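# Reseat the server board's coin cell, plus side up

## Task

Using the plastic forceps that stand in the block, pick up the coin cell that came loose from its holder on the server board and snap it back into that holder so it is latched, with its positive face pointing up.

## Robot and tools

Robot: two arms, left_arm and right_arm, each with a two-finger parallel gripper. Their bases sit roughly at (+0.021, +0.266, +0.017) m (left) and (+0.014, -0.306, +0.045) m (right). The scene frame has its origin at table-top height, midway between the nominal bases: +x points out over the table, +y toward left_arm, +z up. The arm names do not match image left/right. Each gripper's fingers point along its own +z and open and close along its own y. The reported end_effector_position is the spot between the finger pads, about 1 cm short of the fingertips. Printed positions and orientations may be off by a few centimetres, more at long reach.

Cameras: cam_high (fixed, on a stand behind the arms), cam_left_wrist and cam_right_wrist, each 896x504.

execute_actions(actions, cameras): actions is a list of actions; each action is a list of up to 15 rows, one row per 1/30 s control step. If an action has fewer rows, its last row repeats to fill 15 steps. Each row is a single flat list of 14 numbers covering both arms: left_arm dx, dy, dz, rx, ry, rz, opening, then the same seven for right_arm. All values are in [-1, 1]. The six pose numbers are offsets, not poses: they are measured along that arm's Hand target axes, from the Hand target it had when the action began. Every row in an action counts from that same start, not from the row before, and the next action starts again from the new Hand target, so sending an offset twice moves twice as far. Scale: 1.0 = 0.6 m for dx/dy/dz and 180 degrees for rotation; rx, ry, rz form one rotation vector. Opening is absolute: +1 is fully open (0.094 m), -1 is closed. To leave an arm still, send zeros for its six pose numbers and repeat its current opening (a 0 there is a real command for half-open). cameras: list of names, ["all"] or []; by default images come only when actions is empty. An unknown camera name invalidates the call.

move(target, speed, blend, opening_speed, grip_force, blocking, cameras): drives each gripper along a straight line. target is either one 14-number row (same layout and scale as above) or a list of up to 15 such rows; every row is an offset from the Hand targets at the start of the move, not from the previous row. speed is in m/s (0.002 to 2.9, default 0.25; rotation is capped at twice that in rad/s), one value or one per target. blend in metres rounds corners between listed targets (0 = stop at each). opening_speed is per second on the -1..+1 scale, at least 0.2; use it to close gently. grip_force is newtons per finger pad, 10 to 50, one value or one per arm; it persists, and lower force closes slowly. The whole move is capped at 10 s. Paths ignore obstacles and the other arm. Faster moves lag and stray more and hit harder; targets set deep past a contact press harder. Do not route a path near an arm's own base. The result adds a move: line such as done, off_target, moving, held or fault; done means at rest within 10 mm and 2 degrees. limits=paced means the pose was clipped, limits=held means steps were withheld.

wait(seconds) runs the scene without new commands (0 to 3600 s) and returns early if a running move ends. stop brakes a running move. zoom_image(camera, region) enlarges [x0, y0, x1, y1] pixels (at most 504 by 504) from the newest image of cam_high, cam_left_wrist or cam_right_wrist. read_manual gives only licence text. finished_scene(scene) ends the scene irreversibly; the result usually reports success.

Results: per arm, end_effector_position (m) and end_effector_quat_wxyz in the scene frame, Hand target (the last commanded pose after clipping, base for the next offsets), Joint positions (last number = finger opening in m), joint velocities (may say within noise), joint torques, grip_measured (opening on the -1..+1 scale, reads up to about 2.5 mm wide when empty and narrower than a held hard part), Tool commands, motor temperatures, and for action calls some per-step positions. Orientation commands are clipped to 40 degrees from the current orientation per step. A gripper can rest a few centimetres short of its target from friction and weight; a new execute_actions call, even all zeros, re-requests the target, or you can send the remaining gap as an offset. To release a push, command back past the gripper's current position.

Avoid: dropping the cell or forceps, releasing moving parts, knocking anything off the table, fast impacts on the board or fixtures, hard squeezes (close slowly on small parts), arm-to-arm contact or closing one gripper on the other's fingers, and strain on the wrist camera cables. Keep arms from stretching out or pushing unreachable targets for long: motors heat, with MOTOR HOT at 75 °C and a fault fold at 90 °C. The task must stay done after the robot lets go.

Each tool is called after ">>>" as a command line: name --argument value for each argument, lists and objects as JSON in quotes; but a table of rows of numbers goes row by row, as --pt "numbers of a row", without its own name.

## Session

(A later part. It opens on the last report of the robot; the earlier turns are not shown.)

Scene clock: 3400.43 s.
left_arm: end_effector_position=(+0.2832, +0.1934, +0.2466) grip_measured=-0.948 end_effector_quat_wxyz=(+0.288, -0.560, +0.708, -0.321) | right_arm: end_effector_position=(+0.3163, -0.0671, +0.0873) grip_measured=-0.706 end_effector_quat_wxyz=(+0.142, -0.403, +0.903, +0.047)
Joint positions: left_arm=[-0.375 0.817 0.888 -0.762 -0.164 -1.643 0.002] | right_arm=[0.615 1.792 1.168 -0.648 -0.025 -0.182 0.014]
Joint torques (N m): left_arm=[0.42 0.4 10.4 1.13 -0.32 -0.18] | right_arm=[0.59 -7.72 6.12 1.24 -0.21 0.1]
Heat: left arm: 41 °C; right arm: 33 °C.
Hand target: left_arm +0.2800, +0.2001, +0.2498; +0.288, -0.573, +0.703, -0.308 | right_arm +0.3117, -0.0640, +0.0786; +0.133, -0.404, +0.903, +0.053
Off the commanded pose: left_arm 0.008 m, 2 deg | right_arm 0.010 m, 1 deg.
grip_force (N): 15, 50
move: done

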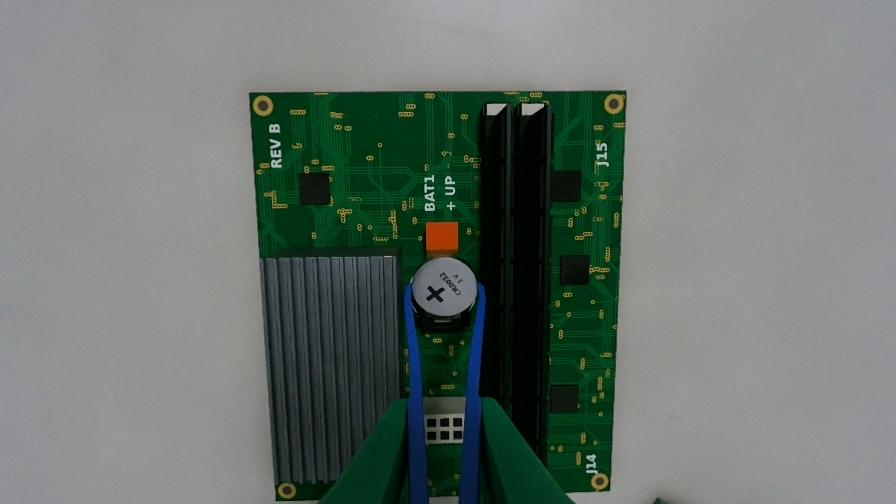

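>>> move --target '[0, 0, 0, 0, 0, 0, -0.95, 0.0036, 0.0001, 0.0120, 0, 0, 0, -0.705]' --speed 0.03 --cameras '["cam_right_wrist"]'

>>> zoom_image --camera "cam_right_wrist" --region '[370, 210, 520, 340]'

Scene clock: 3408.40 s.
left_arm: end_effector_position=(+0.2832, +0.1934, +0.2466) grip_measured=-0.948 end_effector_quat_wxyz=(+0.288, -0.560, +0.708, -0.321) | right_arm: end_effector_position=(+0.3165, -0.0669, +0.0799) grip_measured=-0.706 end_effector_quat_wxyz=(+0.142, -0.402, +0.903, +0.047)
Joint positions: left_arm=[-0.375 0.817 0.888 -0.762 -0.164 -1.643 0.002] | right_arm=[0.615 1.803 1.15 -0.619 -0.025 -0.182 0.014]
Joint torques (N m): left_arm=[0.42 0.39 10.4 1.14 -0.31 -0.18] | right_arm=[0.62 -7.75 6.05 1.24 -0.21 0.1]
Heat: left arm: 41 °C; right arm: 34 °C.
Hand target: left_arm +0.2800, +0.2001, +0.2498; +0.288, -0.573, +0.703, -0.308 | right_arm +0.3118, -0.0640, +0.0712; +0.133, -0.404, +0.903, +0.053
Off the commanded pose: left_arm 0.008 m, 2 deg | right_arm 0.010 m, 1 deg.
grip_force (N): 15, 50
move: done

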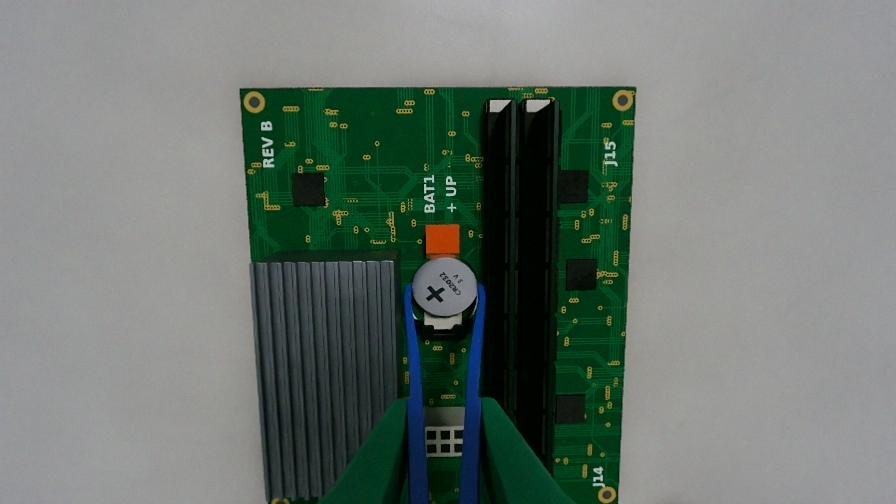

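Scaled by 3.360 from the camera's image (finer frame: 1280x720).

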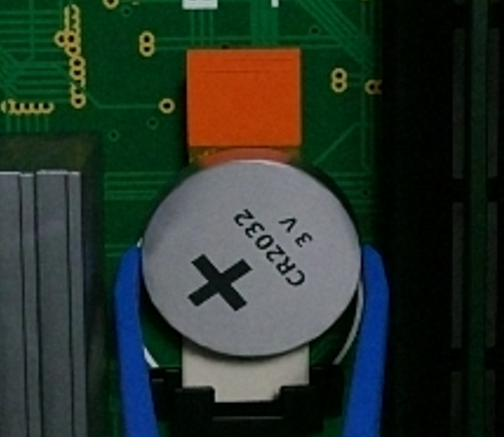

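>>> move --target '[0, 0, 0, 0, 0, 0, -0.95, 0.0051, 0.0, -0.0033, 0, 0, 0, -0.705]' --speed 0.02 --cameras '["cam_right_wrist"]'

>>> zoom_image --camera "cam_right_wrist" --region '[370, 210, 520, 340]'

Scene clock: 3420.20 s.
left_arm: end_effector_position=(+0.2832, +0.1934, +0.2466) grip_measured=-0.948 end_effector_quat_wxyz=(+0.288, -0.560, +0.708, -0.321) | right_arm: end_effector_position=(+0.3140, -0.0688, +0.0768) grip_measured=-0.706 end_effector_quat_wxyz=(+0.138, -0.403, +0.904, +0.046)
Joint positions: left_arm=[-0.375 0.817 0.888 -0.762 -0.164 -1.643 0.002] | right_arm=[0.615 1.803 1.14 -0.617 -0.025 -0.182 0.014]
Joint torques (N m): left_arm=[0.39 0.42 10.4 1.13 -0.32 -0.18] | right_arm=[0.43 -8.76 5.85 1.19 -0.22 0.08]
Heat: left arm: 41 °C; right arm: 34 °C.
Hand target: left_arm +0.2800, +0.2001, +0.2498; +0.288, -0.573, +0.703, -0.308 | right_arm +0.3094, -0.0666, +0.0722; +0.133, -0.404, +0.903, +0.053
Off the commanded pose: left_arm 0.008 m, 2 deg | right_arm 0.007 m, 1 deg.
grip_force (N): 15, 50
move: done

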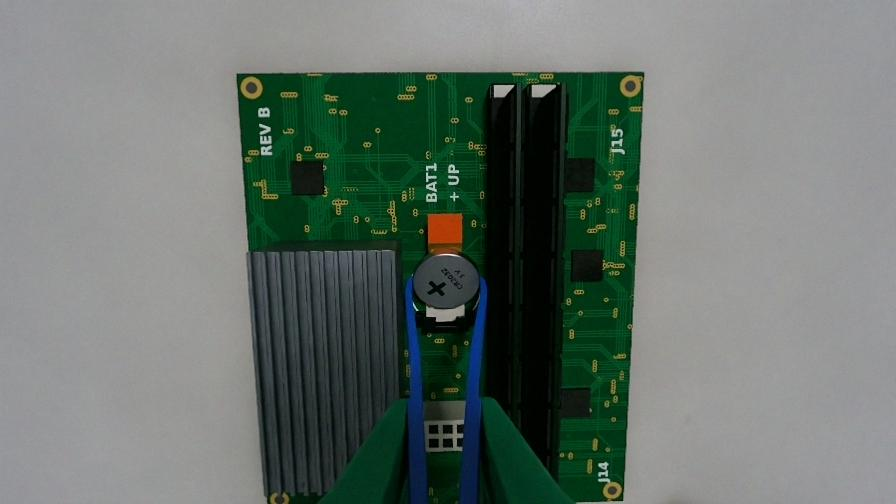

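Scaled by 3.360 from the camera's image (finer frame: 1280x720).

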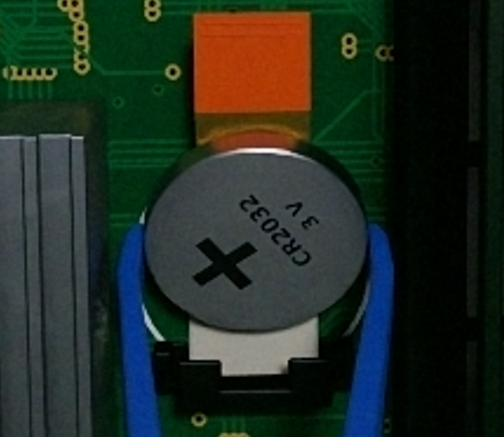

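>>> move --target '[0, 0, 0, 0, 0, 0, -0.95, 0.0040, 0.0, -0.0048, 0, 0, 0, -0.705]' --speed 0.02 --cameras '["cam_right_wrist"]'

>>> zoom_image --camera "cam_right_wrist" --region '[370, 210, 520, 340]'

Scene clock: 3443.90 s.
left_arm: end_effector_position=(+0.2832, +0.1934, +0.2466) grip_measured=-0.948 end_effector_quat_wxyz=(+0.288, -0.560, +0.708, -0.321) | right_arm: end_effector_position=(+0.3117, -0.0706, +0.0742) grip_measured=-0.706 end_effector_quat_wxyz=(+0.134, -0.403, +0.904, +0.045)
Joint positions: left_arm=[-0.375 0.817 0.888 -0.762 -0.164 -1.643 0.002] | right_arm=[0.615 1.803 1.131 -0.616 -0.025 -0.182 0.014]
Joint torques (N m): left_arm=[0.4 0.43 10.4 1.14 -0.31 -0.18] | right_arm=[0.28 -9.8 5.79 1.12 -0.22 0.06]
Heat: left arm: 42 °C; right arm: 35 °C.
Hand target: left_arm +0.2800, +0.2001, +0.2498; +0.288, -0.573, +0.703, -0.308 | right_arm +0.3073, -0.0689, +0.0743; +0.133, -0.404, +0.903, +0.053
Off the commanded pose: left_arm 0.008 m, 2 deg | right_arm 0.005 m, 1 deg.
grip_force (N): 15, 50
move: done

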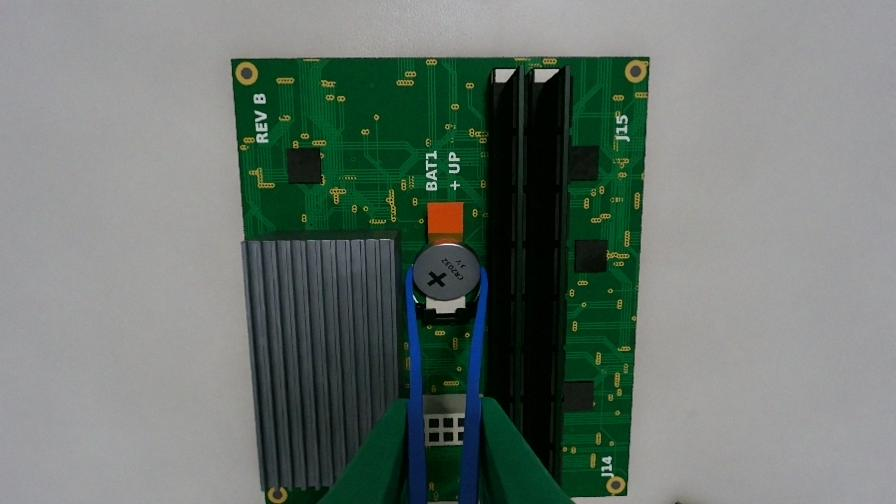

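Scaled by 3.360 from the camera's image (finer frame: 1280x720).

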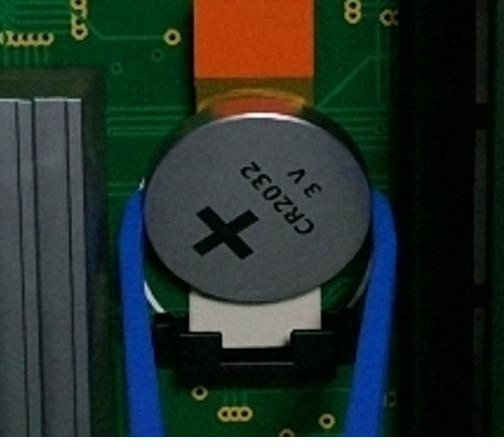

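>>> move --target '[0, 0, 0, 0, 0, 0, -0.95, -0.0057, 0.0, -0.0192, 0, 0, 0, -0.705]' --speed 0.03 --cameras '["cam_right_wrist"]'

>>> zoom_image --camera "cam_right_wrist" --region '[370, 210, 520, 340]'

Scene clock: 3471.53 s.
left_arm: end_effector_position=(+0.2832, +0.1934, +0.2466) grip_measured=-0.948 end_effector_quat_wxyz=(+0.288, -0.560, +0.708, -0.321) | right_arm: end_effector_position=(+0.3064, -0.0745, +0.0724) grip_measured=-0.706 end_effector_quat_wxyz=(+0.121, -0.403, +0.906, +0.042)
Joint positions: left_arm=[-0.375 0.817 0.888 -0.762 -0.164 -1.643 0.002] | right_arm=[0.615 1.803 1.131 -0.643 -0.026 -0.182 0.014]
Joint torques (N m): left_arm=[0.38 0.4 10.4 1.14 -0.32 -0.17] | right_arm=[0.35 -11.56 8.36 0.87 -0.22 0.06]
Heat: left arm: 42 °C; right arm: 36 °C.
Hand target: left_arm +0.2800, +0.2001, +0.2498; +0.288, -0.573, +0.703, -0.308 | right_arm +0.3072, -0.0688, +0.0863; +0.133, -0.404, +0.903, +0.053
Off the commanded pose: left_arm 0.008 m, 2 deg | right_arm 0.015 m, 2 deg.
grip_force (N): 15, 50
move: off_target (right_arm)

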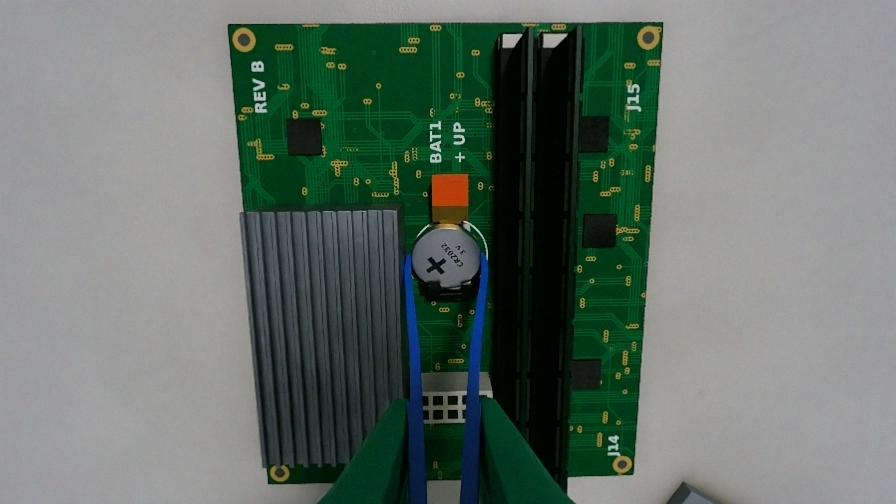

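Scaled by 3.360 from the camera's image (finer frame: 1280x720).

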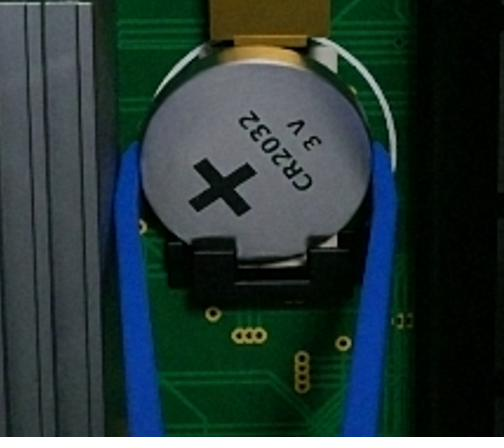

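>>> move --target '[0, 0, 0, 0, 0, 0, -0.95, 0, -0.0090, 0, 0.0095, 0, 0, -0.705]' --speed 0.03 --cameras '["cam_right_wrist"]'

>>> zoom_image --camera "cam_right_wrist" --region '[370, 190, 520, 320]'

Scene clock: 3487.30 s.
left_arm: end_effector_position=(+0.2832, +0.1934, +0.2466) grip_measured=-0.948 end_effector_quat_wxyz=(+0.288, -0.560, +0.708, -0.321) | right_arm: end_effector_position=(+0.3067, -0.0750, +0.0724) grip_measured=-0.706 end_effector_quat_wxyz=(+0.121, -0.403, +0.906, +0.041)
Joint positions: left_arm=[-0.375 0.817 0.888 -0.762 -0.164 -1.643 0.002] | right_arm=[0.615 1.803 1.131 -0.644 -0.023 -0.182 0.014]
Joint torques (N m): left_arm=[0.4 0.43 10.4 1.13 -0.32 -0.18] | right_arm=[0.32 -11.7 8.16 0.95 0.09 0.07]
Heat: left arm: 42 °C; right arm: 37 °C.
Hand target: left_arm +0.2800, +0.2001, +0.2498; +0.288, -0.573, +0.703, -0.308 | right_arm +0.3113, -0.0724, +0.0864; +0.139, -0.402, +0.904, +0.040
Off the commanded pose: left_arm 0.008 m, 2 deg | right_arm 0.015 m, 2 deg.
grip_force (N): 15, 50
move: off_target (right_arm)

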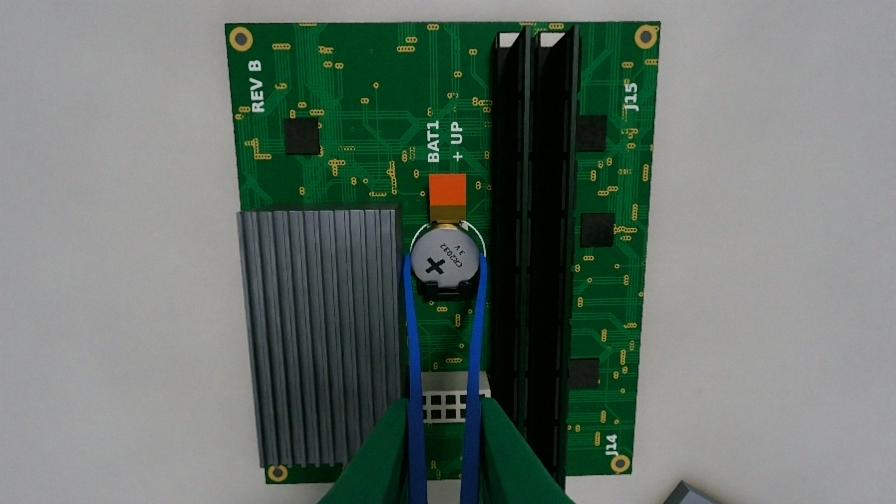

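Scaled by 3.360 from the camera's image (finer frame: 1280x720).

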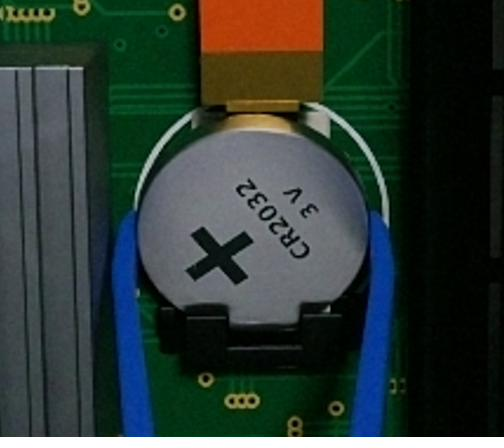

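>>> move --pt "0 0 0 0 0 0 -0.95 0 -0.0014 0 0.0015 0 0 -0.705" --pt "0 0 0 0 0 0 -0.95 0 -0.0014 0 0.0015 0 0 -0.65" --speed 0.03 --opening_speed 0.2 --cameras '["cam_right_wrist"]'

>>> zoom_image --camera "cam_right_wrist" --region '[370, 190, 520, 320]'

Scene clock: 3505.53 s.
left_arm: end_effector_position=(+0.2832, +0.1934, +0.2466) grip_measured=-0.948 end_effector_quat_wxyz=(+0.288, -0.560, +0.708, -0.321) | right_arm: end_effector_position=(+0.3073, -0.0758, +0.0724) grip_measured=-0.653 end_effector_quat_wxyz=(+0.121, -0.403, +0.906, +0.038)
Joint positions: left_arm=[-0.375 0.817 0.888 -0.762 -0.164 -1.643 0.002] | right_arm=[0.615 1.803 1.131 -0.644 -0.017 -0.182 0.016]
Joint torques (N m): left_arm=[0.38 0.4 10.41 1.13 -0.32 -0.18] | right_arm=[0.32 -11.69 8.13 0.96 0.09 0.07]
Heat: left arm: 42 °C; right arm: 38 °C.
Hand target: left_arm +0.2800, +0.2001, +0.2498; +0.288, -0.573, +0.703, -0.308 | right_arm +0.3119, -0.0730, +0.0864; +0.140, -0.402, +0.904, +0.037
Off the commanded pose: left_arm 0.008 m, 2 deg | right_arm 0.015 m, 2 deg.
grip_force (N): 15, 50
move: off_target (right_arm); target 2's new opening was sent with right_arm's hand 0.015 m and 2 deg from that target

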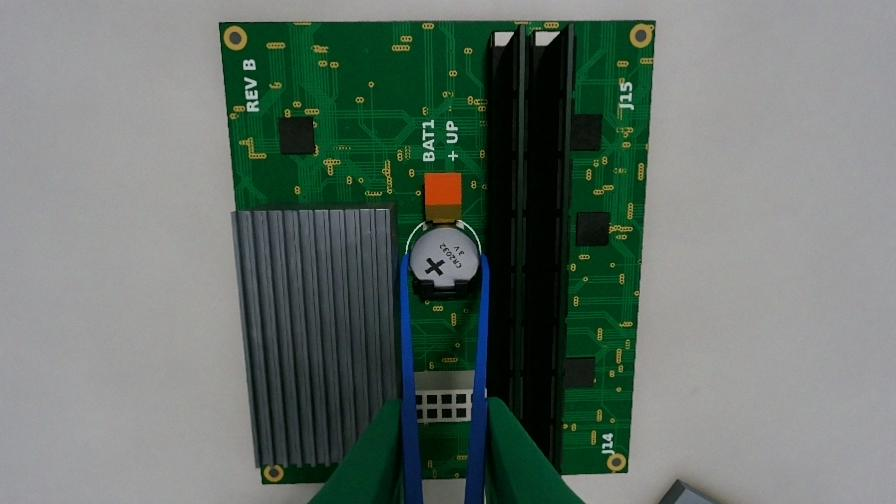

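Scaled by 3.360 from the camera's image (finer frame: 1280x720).

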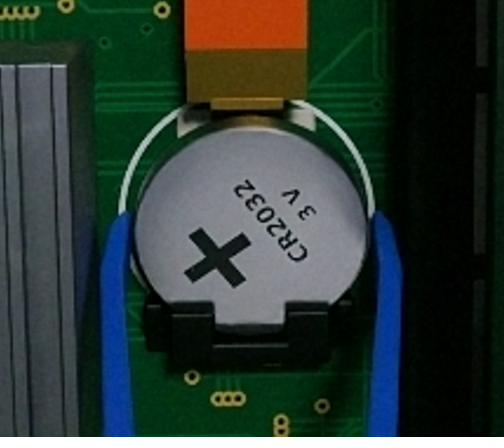

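>>> move --pt "0 0 0 0 0 0 -0.95 0 0 0 0 0 0 -0.646" --pt "0 0 0 0 0 0 -0.95 -0.0200 -0.0030 -0.0630 0 0 0 -0.646" --speed 0.04 --opening_speed 0.2 --cameras '["cam_right_wrist"]'

>>> zoom_image --camera "cam_right_wrist" --region '[370, 190, 520, 320]'

Scene clock: 3520.67 s.
left_arm: end_effector_position=(+0.2832, +0.1934, +0.2466) grip_measured=-0.948 end_effector_quat_wxyz=(+0.288, -0.560, +0.708, -0.321) | right_arm: end_effector_position=(+0.3070, -0.0760, +0.1088) grip_measured=-0.648 end_effector_quat_wxyz=(+0.119, -0.403, +0.907, +0.037)
Joint positions: left_arm=[-0.375 0.817 0.888 -0.762 -0.164 -1.643 0.002] | right_arm=[0.615 1.757 1.229 -0.794 -0.017 -0.182 0.017]
Joint torques (N m): left_arm=[0.4 0.42 10.41 1.14 -0.32 -0.17] | right_arm=[0.35 -11.26 9.83 0.93 0.1 0.07]
Heat: left arm: 42 °C; right arm: 38 °C.
Hand target: left_arm +0.2800, +0.2001, +0.2498; +0.288, -0.573, +0.703, -0.308 | right_arm +0.3125, -0.0724, +0.1260; +0.140, -0.402, +0.904, +0.037
Off the commanded pose: left_arm 0.008 m, 2 deg | right_arm 0.018 m, 2 deg.
grip_force (N): 15, 50
move: off_target (right_arm)

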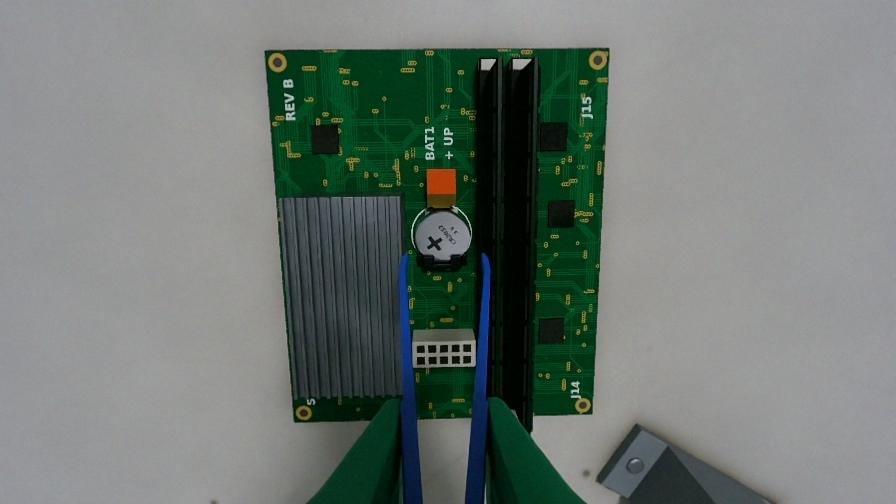

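Scaled by 3.360 from the camera's image (finer frame: 1280x720).

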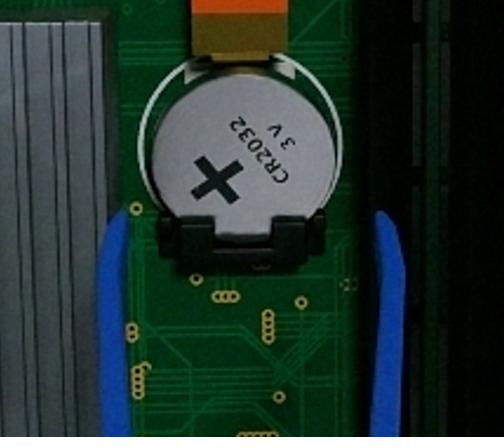

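>>> move --pt "0 0 0 0 0 0 -0.98 -0.0283 -0.0046 -0.0958 0 0 0 -0.68" --pt "0 0 0 0 0 0 -0.98 0.2230 -0.0817 -0.1733 0 0 0 -0.68" --pt "0.4308 0.0367 0.2578 -0.2815 0.1523 0.1289 -0.98 0.2230 -0.0817 -0.1733 0 0 0 -0.68" --speed '[0.1, 0.2, 0.2]' --blend '[0.02, 0.01, 0]' --cameras '["cam_left_wrist", "cam_right_wrist"]'

Scene clock: 3586.90 s.
left_arm: end_effector_position=(+0.3428, -0.0724, +0.1312) grip_measured=-0.974 end_effector_quat_wxyz=(-0.089, -0.401, +0.908, -0.077) | right_arm: end_effector_position=(+0.2467, -0.2197, +0.1903) grip_measured=-0.678 end_effector_quat_wxyz=(+0.142, -0.402, +0.904, +0.029)
Joint positions: left_arm=[-0.72 2.332 2.292 -1.464 0.226 -1.566 0.001] | right_arm=[0.241 1.217 1.054 -1.132 -0.096 -0.543 0.015]
Joint torques (N m): left_arm=[-0.54 -9.29 9.22 -0.25 -0.09 -0.07] | right_arm=[-0.77 -5.03 6.37 0.93 -0.29 -0.04]
Heat: left arm: 42 °C; right arm: 34 °C.
Hand target: left_arm +0.3375, -0.0664, +0.1200; -0.095, -0.406, +0.908, -0.043 | right_arm +0.2401, -0.2201, +0.1899; +0.140, -0.402, +0.904, +0.038
Off the commanded pose: left_arm 0.014 m, 4 deg | right_arm 0.007 m, 1 deg.
grip_force (N): 15, 50
move: off_target (left_arm); blend cut to 0 m at target 1

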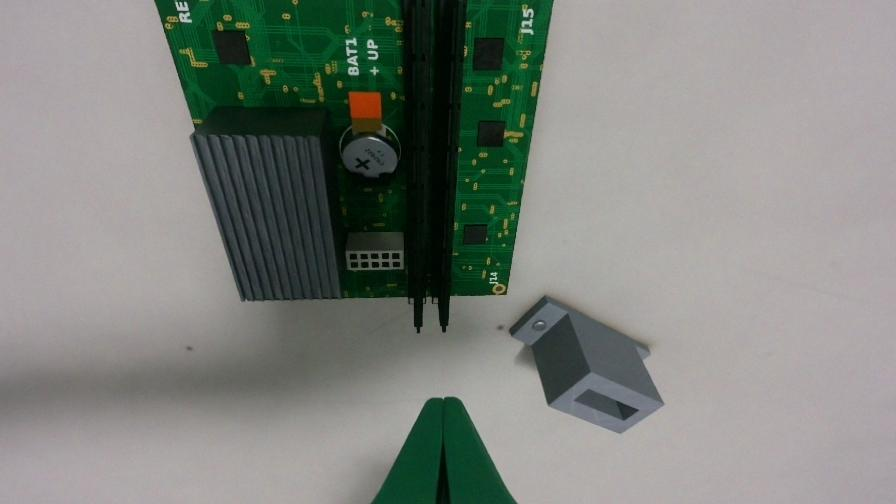

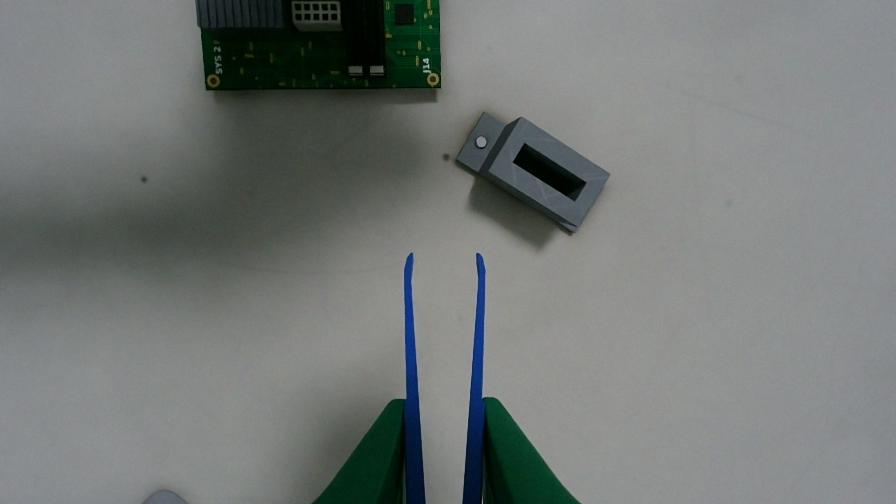

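>>> move --target '[-0.0292, 0.0338, 0.0655, -0.0120, 0, 0, -0.98, 0, 0, 0, 0, 0, 0, -0.68]' --speed 0.12 --cameras '["cam_left_wrist"]'

>>> zoom_image --camera "cam_left_wrist" --region '[350, 160, 550, 420]'

Scene clock: 3616.70 s.
left_arm: end_effector_position=(+0.3268, -0.0514, +0.0683) grip_measured=-0.974 end_effector_quat_wxyz=(-0.115, -0.401, +0.909, -0.022) | right_arm: end_effector_position=(+0.2467, -0.2197, +0.1903) grip_measured=-0.678 end_effector_quat_wxyz=(+0.142, -0.402, +0.904, +0.029)
Joint positions: left_arm=[-0.708 2.332 2.043 -1.341 0.227 -1.538 0.001] | right_arm=[0.241 1.217 1.054 -1.132 -0.096 -0.543 0.015]
Joint torques (N m): left_arm=[0.23 -15.6 5.3 0.09 -0.11 -0.06] | right_arm=[-0.75 -5.04 6.35 0.92 -0.3 -0.03]
Heat: left arm: 39 °C; right arm: 33 °C.
Hand target: left_arm +0.3284, -0.0462, +0.0778; -0.102, -0.405, +0.908, -0.026 | right_arm +0.2401, -0.2201, +0.1899; +0.140, -0.402, +0.904, +0.038
Off the commanded pose: left_arm 0.011 m, 2 deg | right_arm 0.007 m, 1 deg.
grip_force (N): 15, 50
move: off_target (left_arm)

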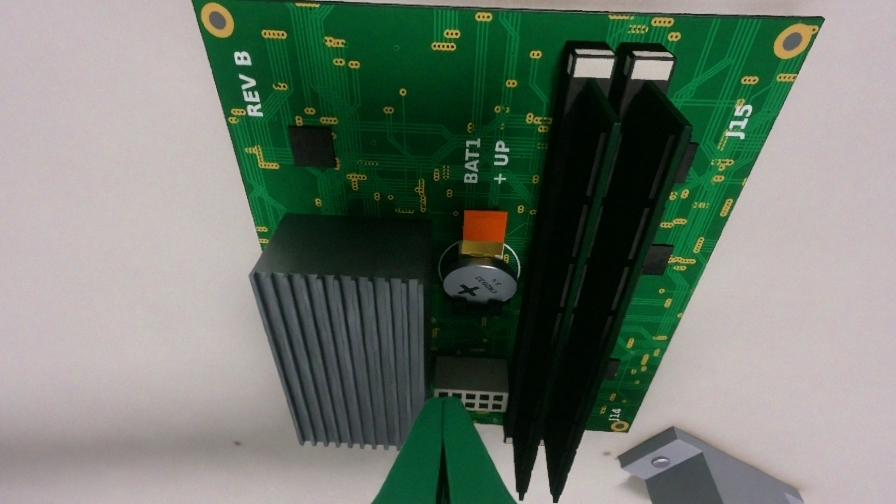

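Scaled by 1.938 from the camera's image (finer frame: 1280x720).

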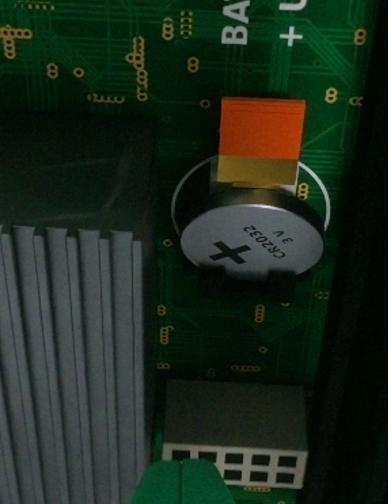

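>>> move --target '[-0.0155, -0.0120, 0.0250, 0.0174, 0, 0, -0.98, 0, 0, 0, 0, 0, 0, -0.68]' --speed 0.08 --cameras '["cam_left_wrist"]'

>>> zoom_image --camera "cam_left_wrist" --region '[350, 200, 550, 460]'

Scene clock: 3652.07 s.
left_arm: end_effector_position=(+0.3344, -0.0499, +0.0474) grip_measured=-0.974 end_effector_quat_wxyz=(-0.107, -0.405, +0.907, -0.041) | right_arm: end_effector_position=(+0.2467, -0.2197, +0.1903) grip_measured=-0.678 end_effector_quat_wxyz=(+0.142, -0.402, +0.904, +0.029)
Joint positions: left_arm=[-0.693 2.316 1.933 -1.208 0.228 -1.536 0.001] | right_arm=[0.241 1.217 1.054 -1.132 -0.096 -0.543 0.015]
Joint torques (N m): left_arm=[0.17 -16.4 5.34 0.2 -0.1 -0.06] | right_arm=[-0.76 -5.03 6.34 0.92 -0.3 -0.04]
Motor temperatures (°C): left_arm=[21 32 38 24 22 22 24] | right_arm=[24 32 25 23 23 22 23]
Heat: left arm: 38 °C; right arm: 32 °C.
Hand target: left_arm +0.3373, -0.0462, +0.0609; -0.091, -0.407, +0.907, -0.051 | right_arm +0.2401, -0.2201, +0.1899; +0.140, -0.402, +0.904, +0.038
Off the commanded pose: left_arm 0.014 m, 2 deg | right_arm 0.007 m, 1 deg.
grip_force (N): 15, 50
move: off_target (left_arm)

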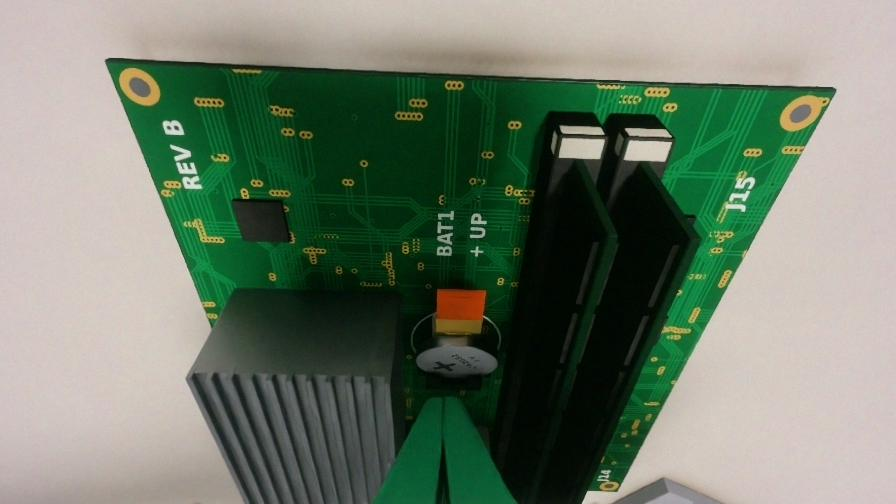

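Scaled by 1.938 from the camera's image (finer frame: 1280x720).

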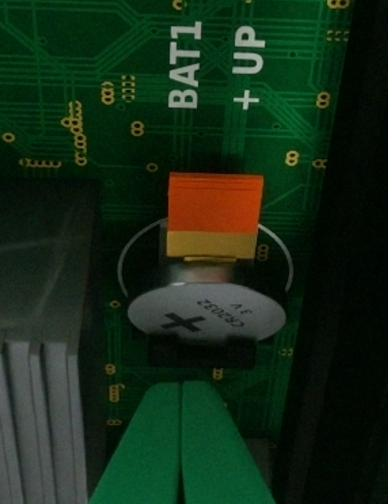

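>>> move --target '[0.0005, -0.0036, 0.0190, 0, 0, 0, -0.98, 0, 0, 0, 0, 0, 0, -0.68]' --speed 0.05 --cameras '["cam_left_wrist"]'

>>> zoom_image --camera "cam_left_wrist" --region '[370, 280, 530, 460]'

Scene clock: 3671.33 s.
left_arm: end_effector_position=(+0.3371, -0.0522, +0.0434) grip_measured=-0.974 end_effector_quat_wxyz=(-0.103, -0.404, +0.908, -0.049) | right_arm: end_effector_position=(+0.2467, -0.2197, +0.1903) grip_measured=-0.678 end_effector_quat_wxyz=(+0.142, -0.402, +0.904, +0.029)
Joint positions: left_arm=[-0.693 2.316 1.917 -1.174 0.228 -1.536 0.001] | right_arm=[0.241 1.217 1.054 -1.132 -0.096 -0.543 0.015]
Joint torques (N m): left_arm=[-0.39 -14.87 5.35 0.26 -0.1 -0.12] | right_arm=[-0.76 -5.03 6.37 0.93 -0.3 -0.04]
Heat: left arm: 37 °C; right arm: 31 °C.
Hand target: left_arm +0.3373, -0.0498, +0.0498; -0.091, -0.407, +0.907, -0.051 | right_arm +0.2401, -0.2201, +0.1899; +0.140, -0.402, +0.904, +0.038
Off the commanded pose: left_arm 0.007 m, 1 deg | right_arm 0.007 m, 1 deg.
grip_force (N): 15, 50
move: done

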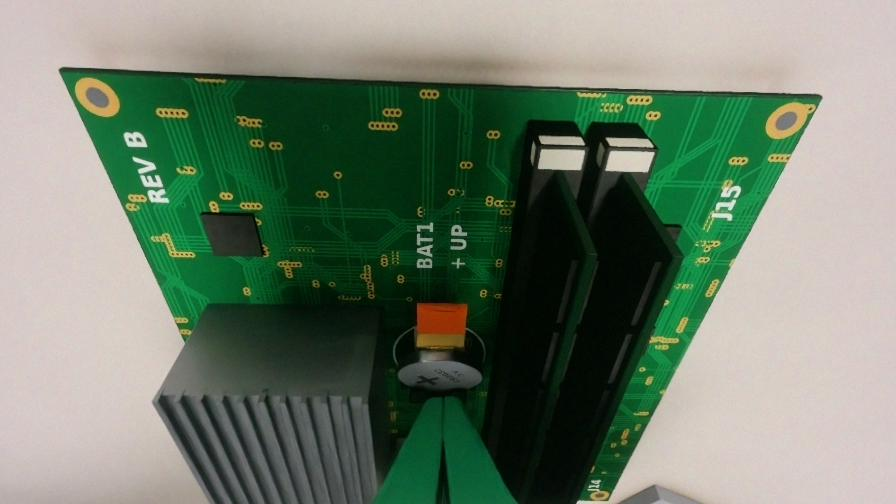

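Scaled by 2.800 from the camera's image (finer frame: 1280x720).

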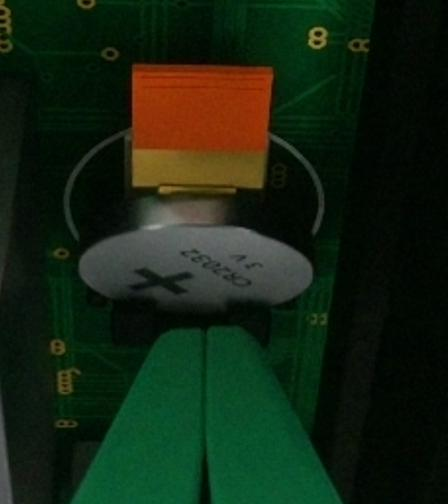

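>>> move --target '[0.0020, 0.0028, 0.0150, 0, 0, 0, -0.98, 0, 0, 0, 0, 0, 0, -0.68]' --speed 0.04 --cameras '["cam_left_wrist"]'

>>> zoom_image --camera "cam_left_wrist" --region '[370, 300, 530, 480]'

Scene clock: 3683.60 s.
left_arm: end_effector_position=(+0.3343, -0.0528, +0.0344) grip_measured=-0.974 end_effector_quat_wxyz=(-0.103, -0.404, +0.908, -0.048) | right_arm: end_effector_position=(+0.2467, -0.2197, +0.1903) grip_measured=-0.678 end_effector_quat_wxyz=(+0.142, -0.402, +0.904, +0.029)
Joint positions: left_arm=[-0.698 2.316 1.88 -1.138 0.228 -1.54 0.001] | right_arm=[0.241 1.217 1.054 -1.132 -0.096 -0.543 0.015]
Joint torques (N m): left_arm=[-0.54 -14.94 5.33 0.27 -0.11 -0.15] | right_arm=[-0.73 -5.03 6.34 0.93 -0.29 -0.04]
Motor temperatures (°C): left_arm=[21 37 37 23 22 22 24] | right_arm=[24 31 25 23 23 22 23]
Heat: left arm: 37 °C; right arm: 31 °C.
Hand target: left_arm +0.3342, -0.0510, +0.0413; -0.091, -0.407, +0.907, -0.051 | right_arm +0.2401, -0.2201, +0.1899; +0.140, -0.402, +0.904, +0.038
Off the commanded pose: left_arm 0.007 m, 1 deg | right_arm 0.007 m, 1 deg.
grip_force (N): 15, 50
move: done

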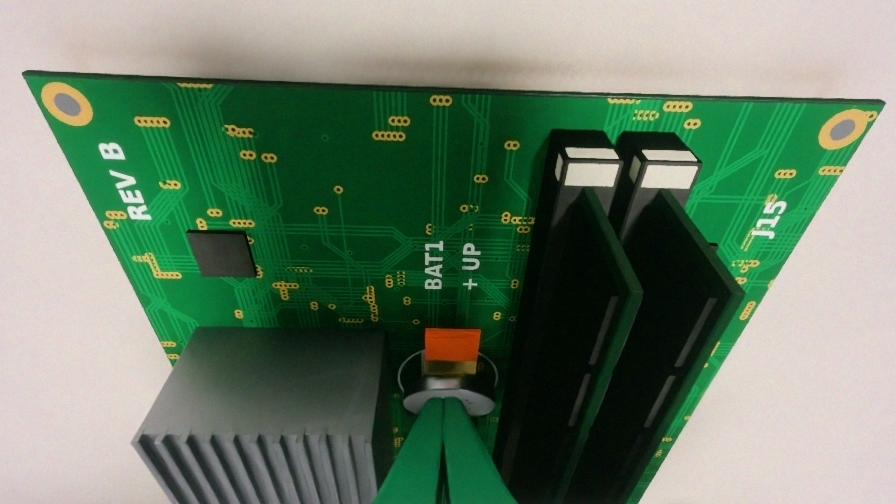

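Scaled by 2.800 from the camera's image (finer frame: 1280x720).

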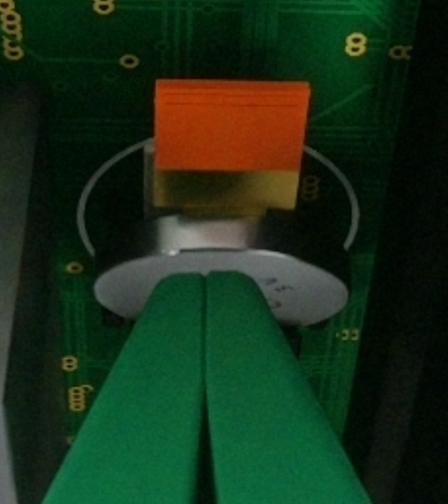

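>>> move --pt "0.0050 0 0 0 0 0 -0.98 0 0 0 0 0 0 -0.68" --pt "0.0050 0 0.0067 0 0 0 -0.98 0 0 0 0 0 0 -0.68" --speed 0.04 --cameras '["cam_left_wrist"]'

>>> zoom_image --camera "cam_left_wrist" --region '[370, 300, 530, 480]'

Scene clock: 3706.73 s.
left_arm: end_effector_position=(+0.3324, -0.0556, +0.0320) grip_measured=-0.974 end_effector_quat_wxyz=(-0.103, -0.404, +0.908, -0.049) | right_arm: end_effector_position=(+0.2467, -0.2197, +0.1903) grip_measured=-0.678 end_effector_quat_wxyz=(+0.142, -0.402, +0.904, +0.029)
Joint positions: left_arm=[-0.706 2.316 1.871 -1.124 0.228 -1.55 0.001] | right_arm=[0.241 1.217 1.054 -1.132 -0.096 -0.543 0.015]
Joint torques (N m): left_arm=[-0.58 -14.74 5.3 0.26 -0.11 -0.14] | right_arm=[-0.75 -5.03 6.35 0.92 -0.3 -0.03]
Heat: left arm: 38 °C; right arm: 31 °C.
Hand target: left_arm +0.3318, -0.0538, +0.0380; -0.091, -0.407, +0.907, -0.051 | right_arm +0.2401, -0.2201, +0.1899; +0.140, -0.402, +0.904, +0.038
Off the commanded pose: left_arm 0.006 m, 1 deg | right_arm 0.007 m, 1 deg.
grip_force (N): 15, 50
move: done

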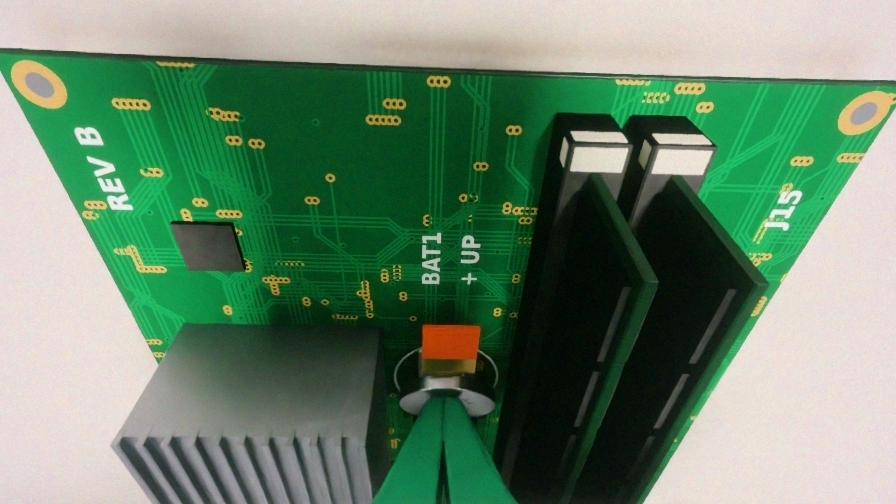

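Scaled by 2.800 from the camera's image (finer frame: 1280x720).

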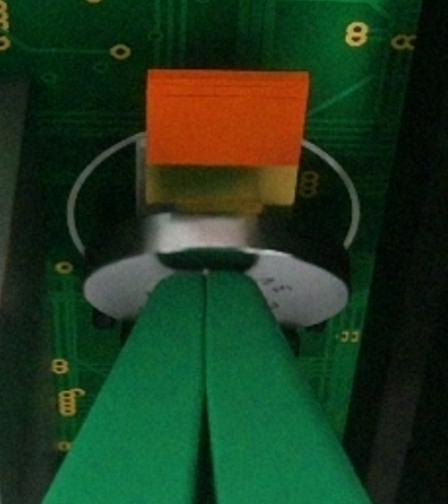

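>>> move --target '[0, 0, 0.0100, 0, 0, 0, -0.98, 0, 0, 0, 0, 0, 0, -0.68]' --speed 0.04 --cameras '["cam_left_wrist"]'

>>> zoom_image --camera "cam_left_wrist" --region '[370, 300, 530, 480]'

Scene clock: 3713.43 s.
left_arm: end_effector_position=(+0.3326, -0.0560, +0.0306) grip_measured=-0.974 end_effector_quat_wxyz=(-0.102, -0.405, +0.907, -0.051) | right_arm: end_effector_position=(+0.2467, -0.2197, +0.1903) grip_measured=-0.678 end_effector_quat_wxyz=(+0.142, -0.402, +0.904, +0.029)
Joint positions: left_arm=[-0.706 2.316 1.865 -1.115 0.228 -1.553 0.001] | right_arm=[0.241 1.217 1.054 -1.132 -0.096 -0.543 0.015]
Joint torques (N m): left_arm=[-0.88 -14.19 4.74 0.42 -0.11 -0.14] | right_arm=[-0.75 -5.03 6.35 0.93 -0.29 -0.04]
Heat: left arm: 38 °C; right arm: 31 °C.
Hand target: left_arm +0.3310, -0.0549, +0.0321; -0.091, -0.407, +0.907, -0.051 | right_arm +0.2401, -0.2201, +0.1899; +0.140, -0.402, +0.904, +0.038
Off the commanded pose: left_arm 0.002 m, 1 deg | right_arm 0.007 m, 1 deg.
grip_force (N): 15, 50
move: done

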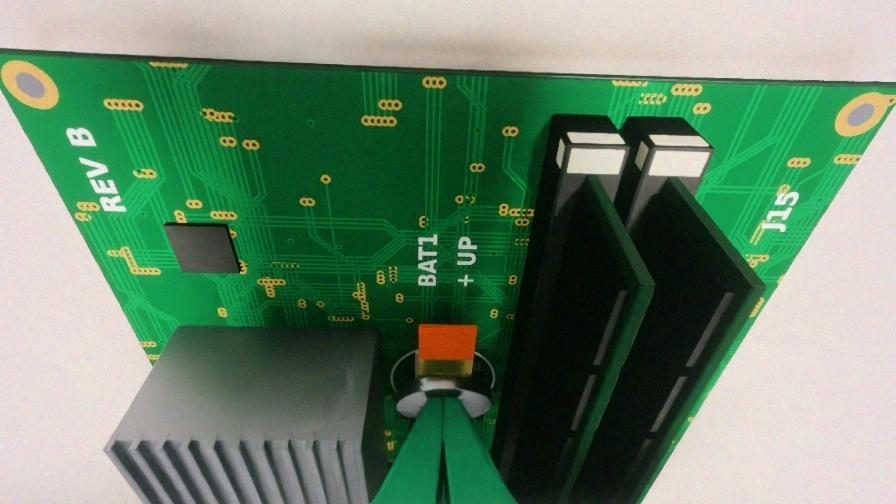

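Scaled by 2.800 from the camera's image (finer frame: 1280x720).

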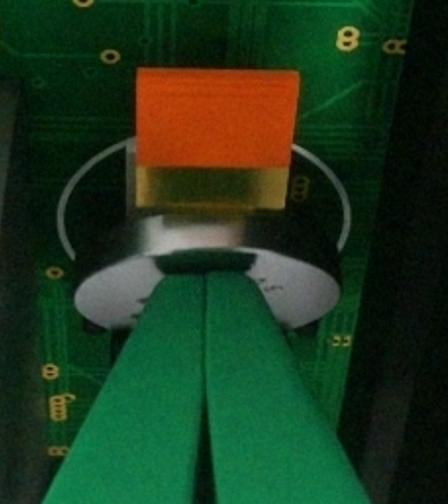

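>>> move --target '[0, 0, 0.0083, 0, 0, 0, -0.98, 0, 0, 0, 0, 0, 0, -0.68]' --speed 0.04 --cameras '["cam_left_wrist"]'

>>> zoom_image --camera "cam_left_wrist" --region '[370, 300, 530, 480]'

Scene clock: 3719.93 s.
left_arm: end_effector_position=(+0.3326, -0.0560, +0.0299) grip_measured=-0.974 end_effector_quat_wxyz=(-0.101, -0.406, +0.907, -0.052) | right_arm: end_effector_position=(+0.2467, -0.2197, +0.1903) grip_measured=-0.678 end_effector_quat_wxyz=(+0.142, -0.402, +0.904, +0.029)
Joint positions: left_arm=[-0.706 2.313 1.857 -1.106 0.228 -1.555 0.001] | right_arm=[0.241 1.217 1.054 -1.132 -0.096 -0.543 0.015]
Joint torques (N m): left_arm=[-1.03 -13.41 4.42 0.5 -0.11 -0.13] | right_arm=[-0.75 -5.03 6.35 0.93 -0.29 -0.03]
Heat: left arm: 38 °C; right arm: 30 °C.
Hand target: left_arm +0.3304, -0.0557, +0.0272; -0.091, -0.407, +0.907, -0.051 | right_arm +0.2401, -0.2201, +0.1899; +0.140, -0.402, +0.904, +0.038
Off the commanded pose: left_arm 0.004 m, 1 deg | right_arm 0.007 m, 1 deg.
grip_force (N): 15, 50
move: done

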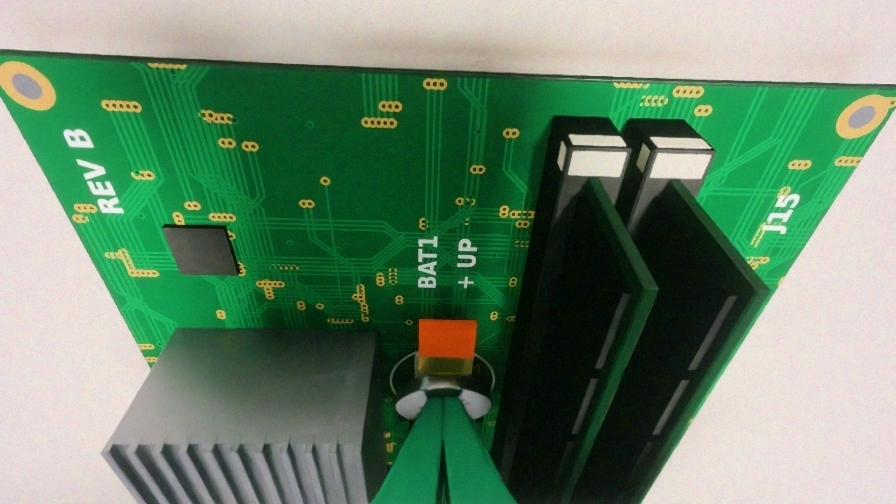

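Scaled by 2.800 from the camera's image (finer frame: 1280x720).

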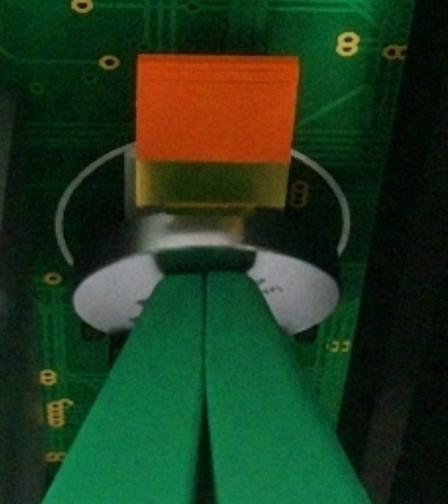

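>>> move --target '[0, 0, 0.0100, 0, 0, 0, -0.98, 0, 0, 0, 0, 0, 0, -0.68]' --speed 0.04 --cameras '["cam_left_wrist"]'

>>> zoom_image --camera "cam_left_wrist" --region '[370, 300, 530, 480]'

Scene clock: 3727.07 s.
left_arm: end_effector_position=(+0.3327, -0.0561, +0.0295) grip_measured=-0.974 end_effector_quat_wxyz=(-0.100, -0.407, +0.906, -0.054) | right_arm: end_effector_position=(+0.2467, -0.2197, +0.1903) grip_measured=-0.678 end_effector_quat_wxyz=(+0.142, -0.402, +0.904, +0.029)
Joint positions: left_arm=[-0.706 2.308 1.847 -1.096 0.228 -1.559 0.001] | right_arm=[0.241 1.217 1.054 -1.132 -0.096 -0.543 0.015]
Joint torques (N m): left_arm=[-1.25 -12.37 4.15 0.63 -0.11 -0.12] | right_arm=[-0.75 -5.03 6.35 0.92 -0.3 -0.04]
Heat: left arm: 39 °C; right arm: 30 °C.
Hand target: left_arm +0.3297, -0.0567, +0.0214; -0.091, -0.407, +0.907, -0.051 | right_arm +0.2401, -0.2201, +0.1899; +0.140, -0.402, +0.904, +0.038
Off the commanded pose: left_arm 0.009 m, 1 deg | right_arm 0.007 m, 1 deg.
grip_force (N): 15, 50
move: done

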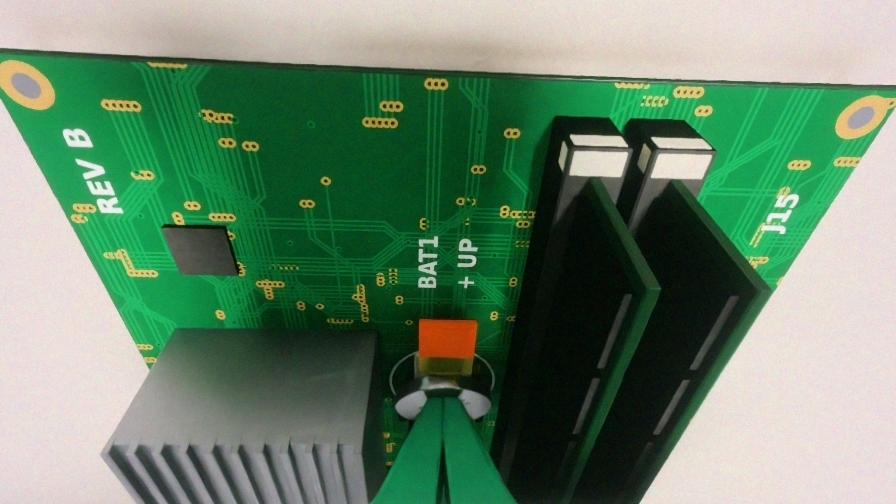

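Scaled by 2.800 from the camera's image (finer frame: 1280x720).

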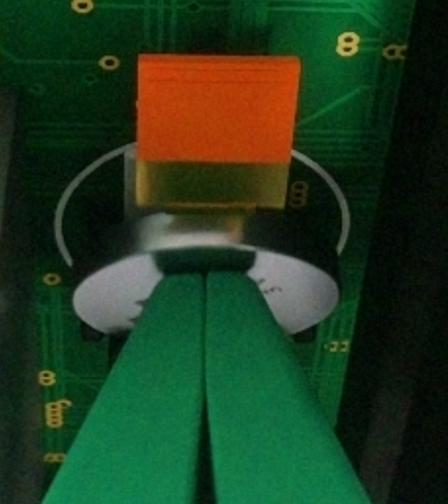

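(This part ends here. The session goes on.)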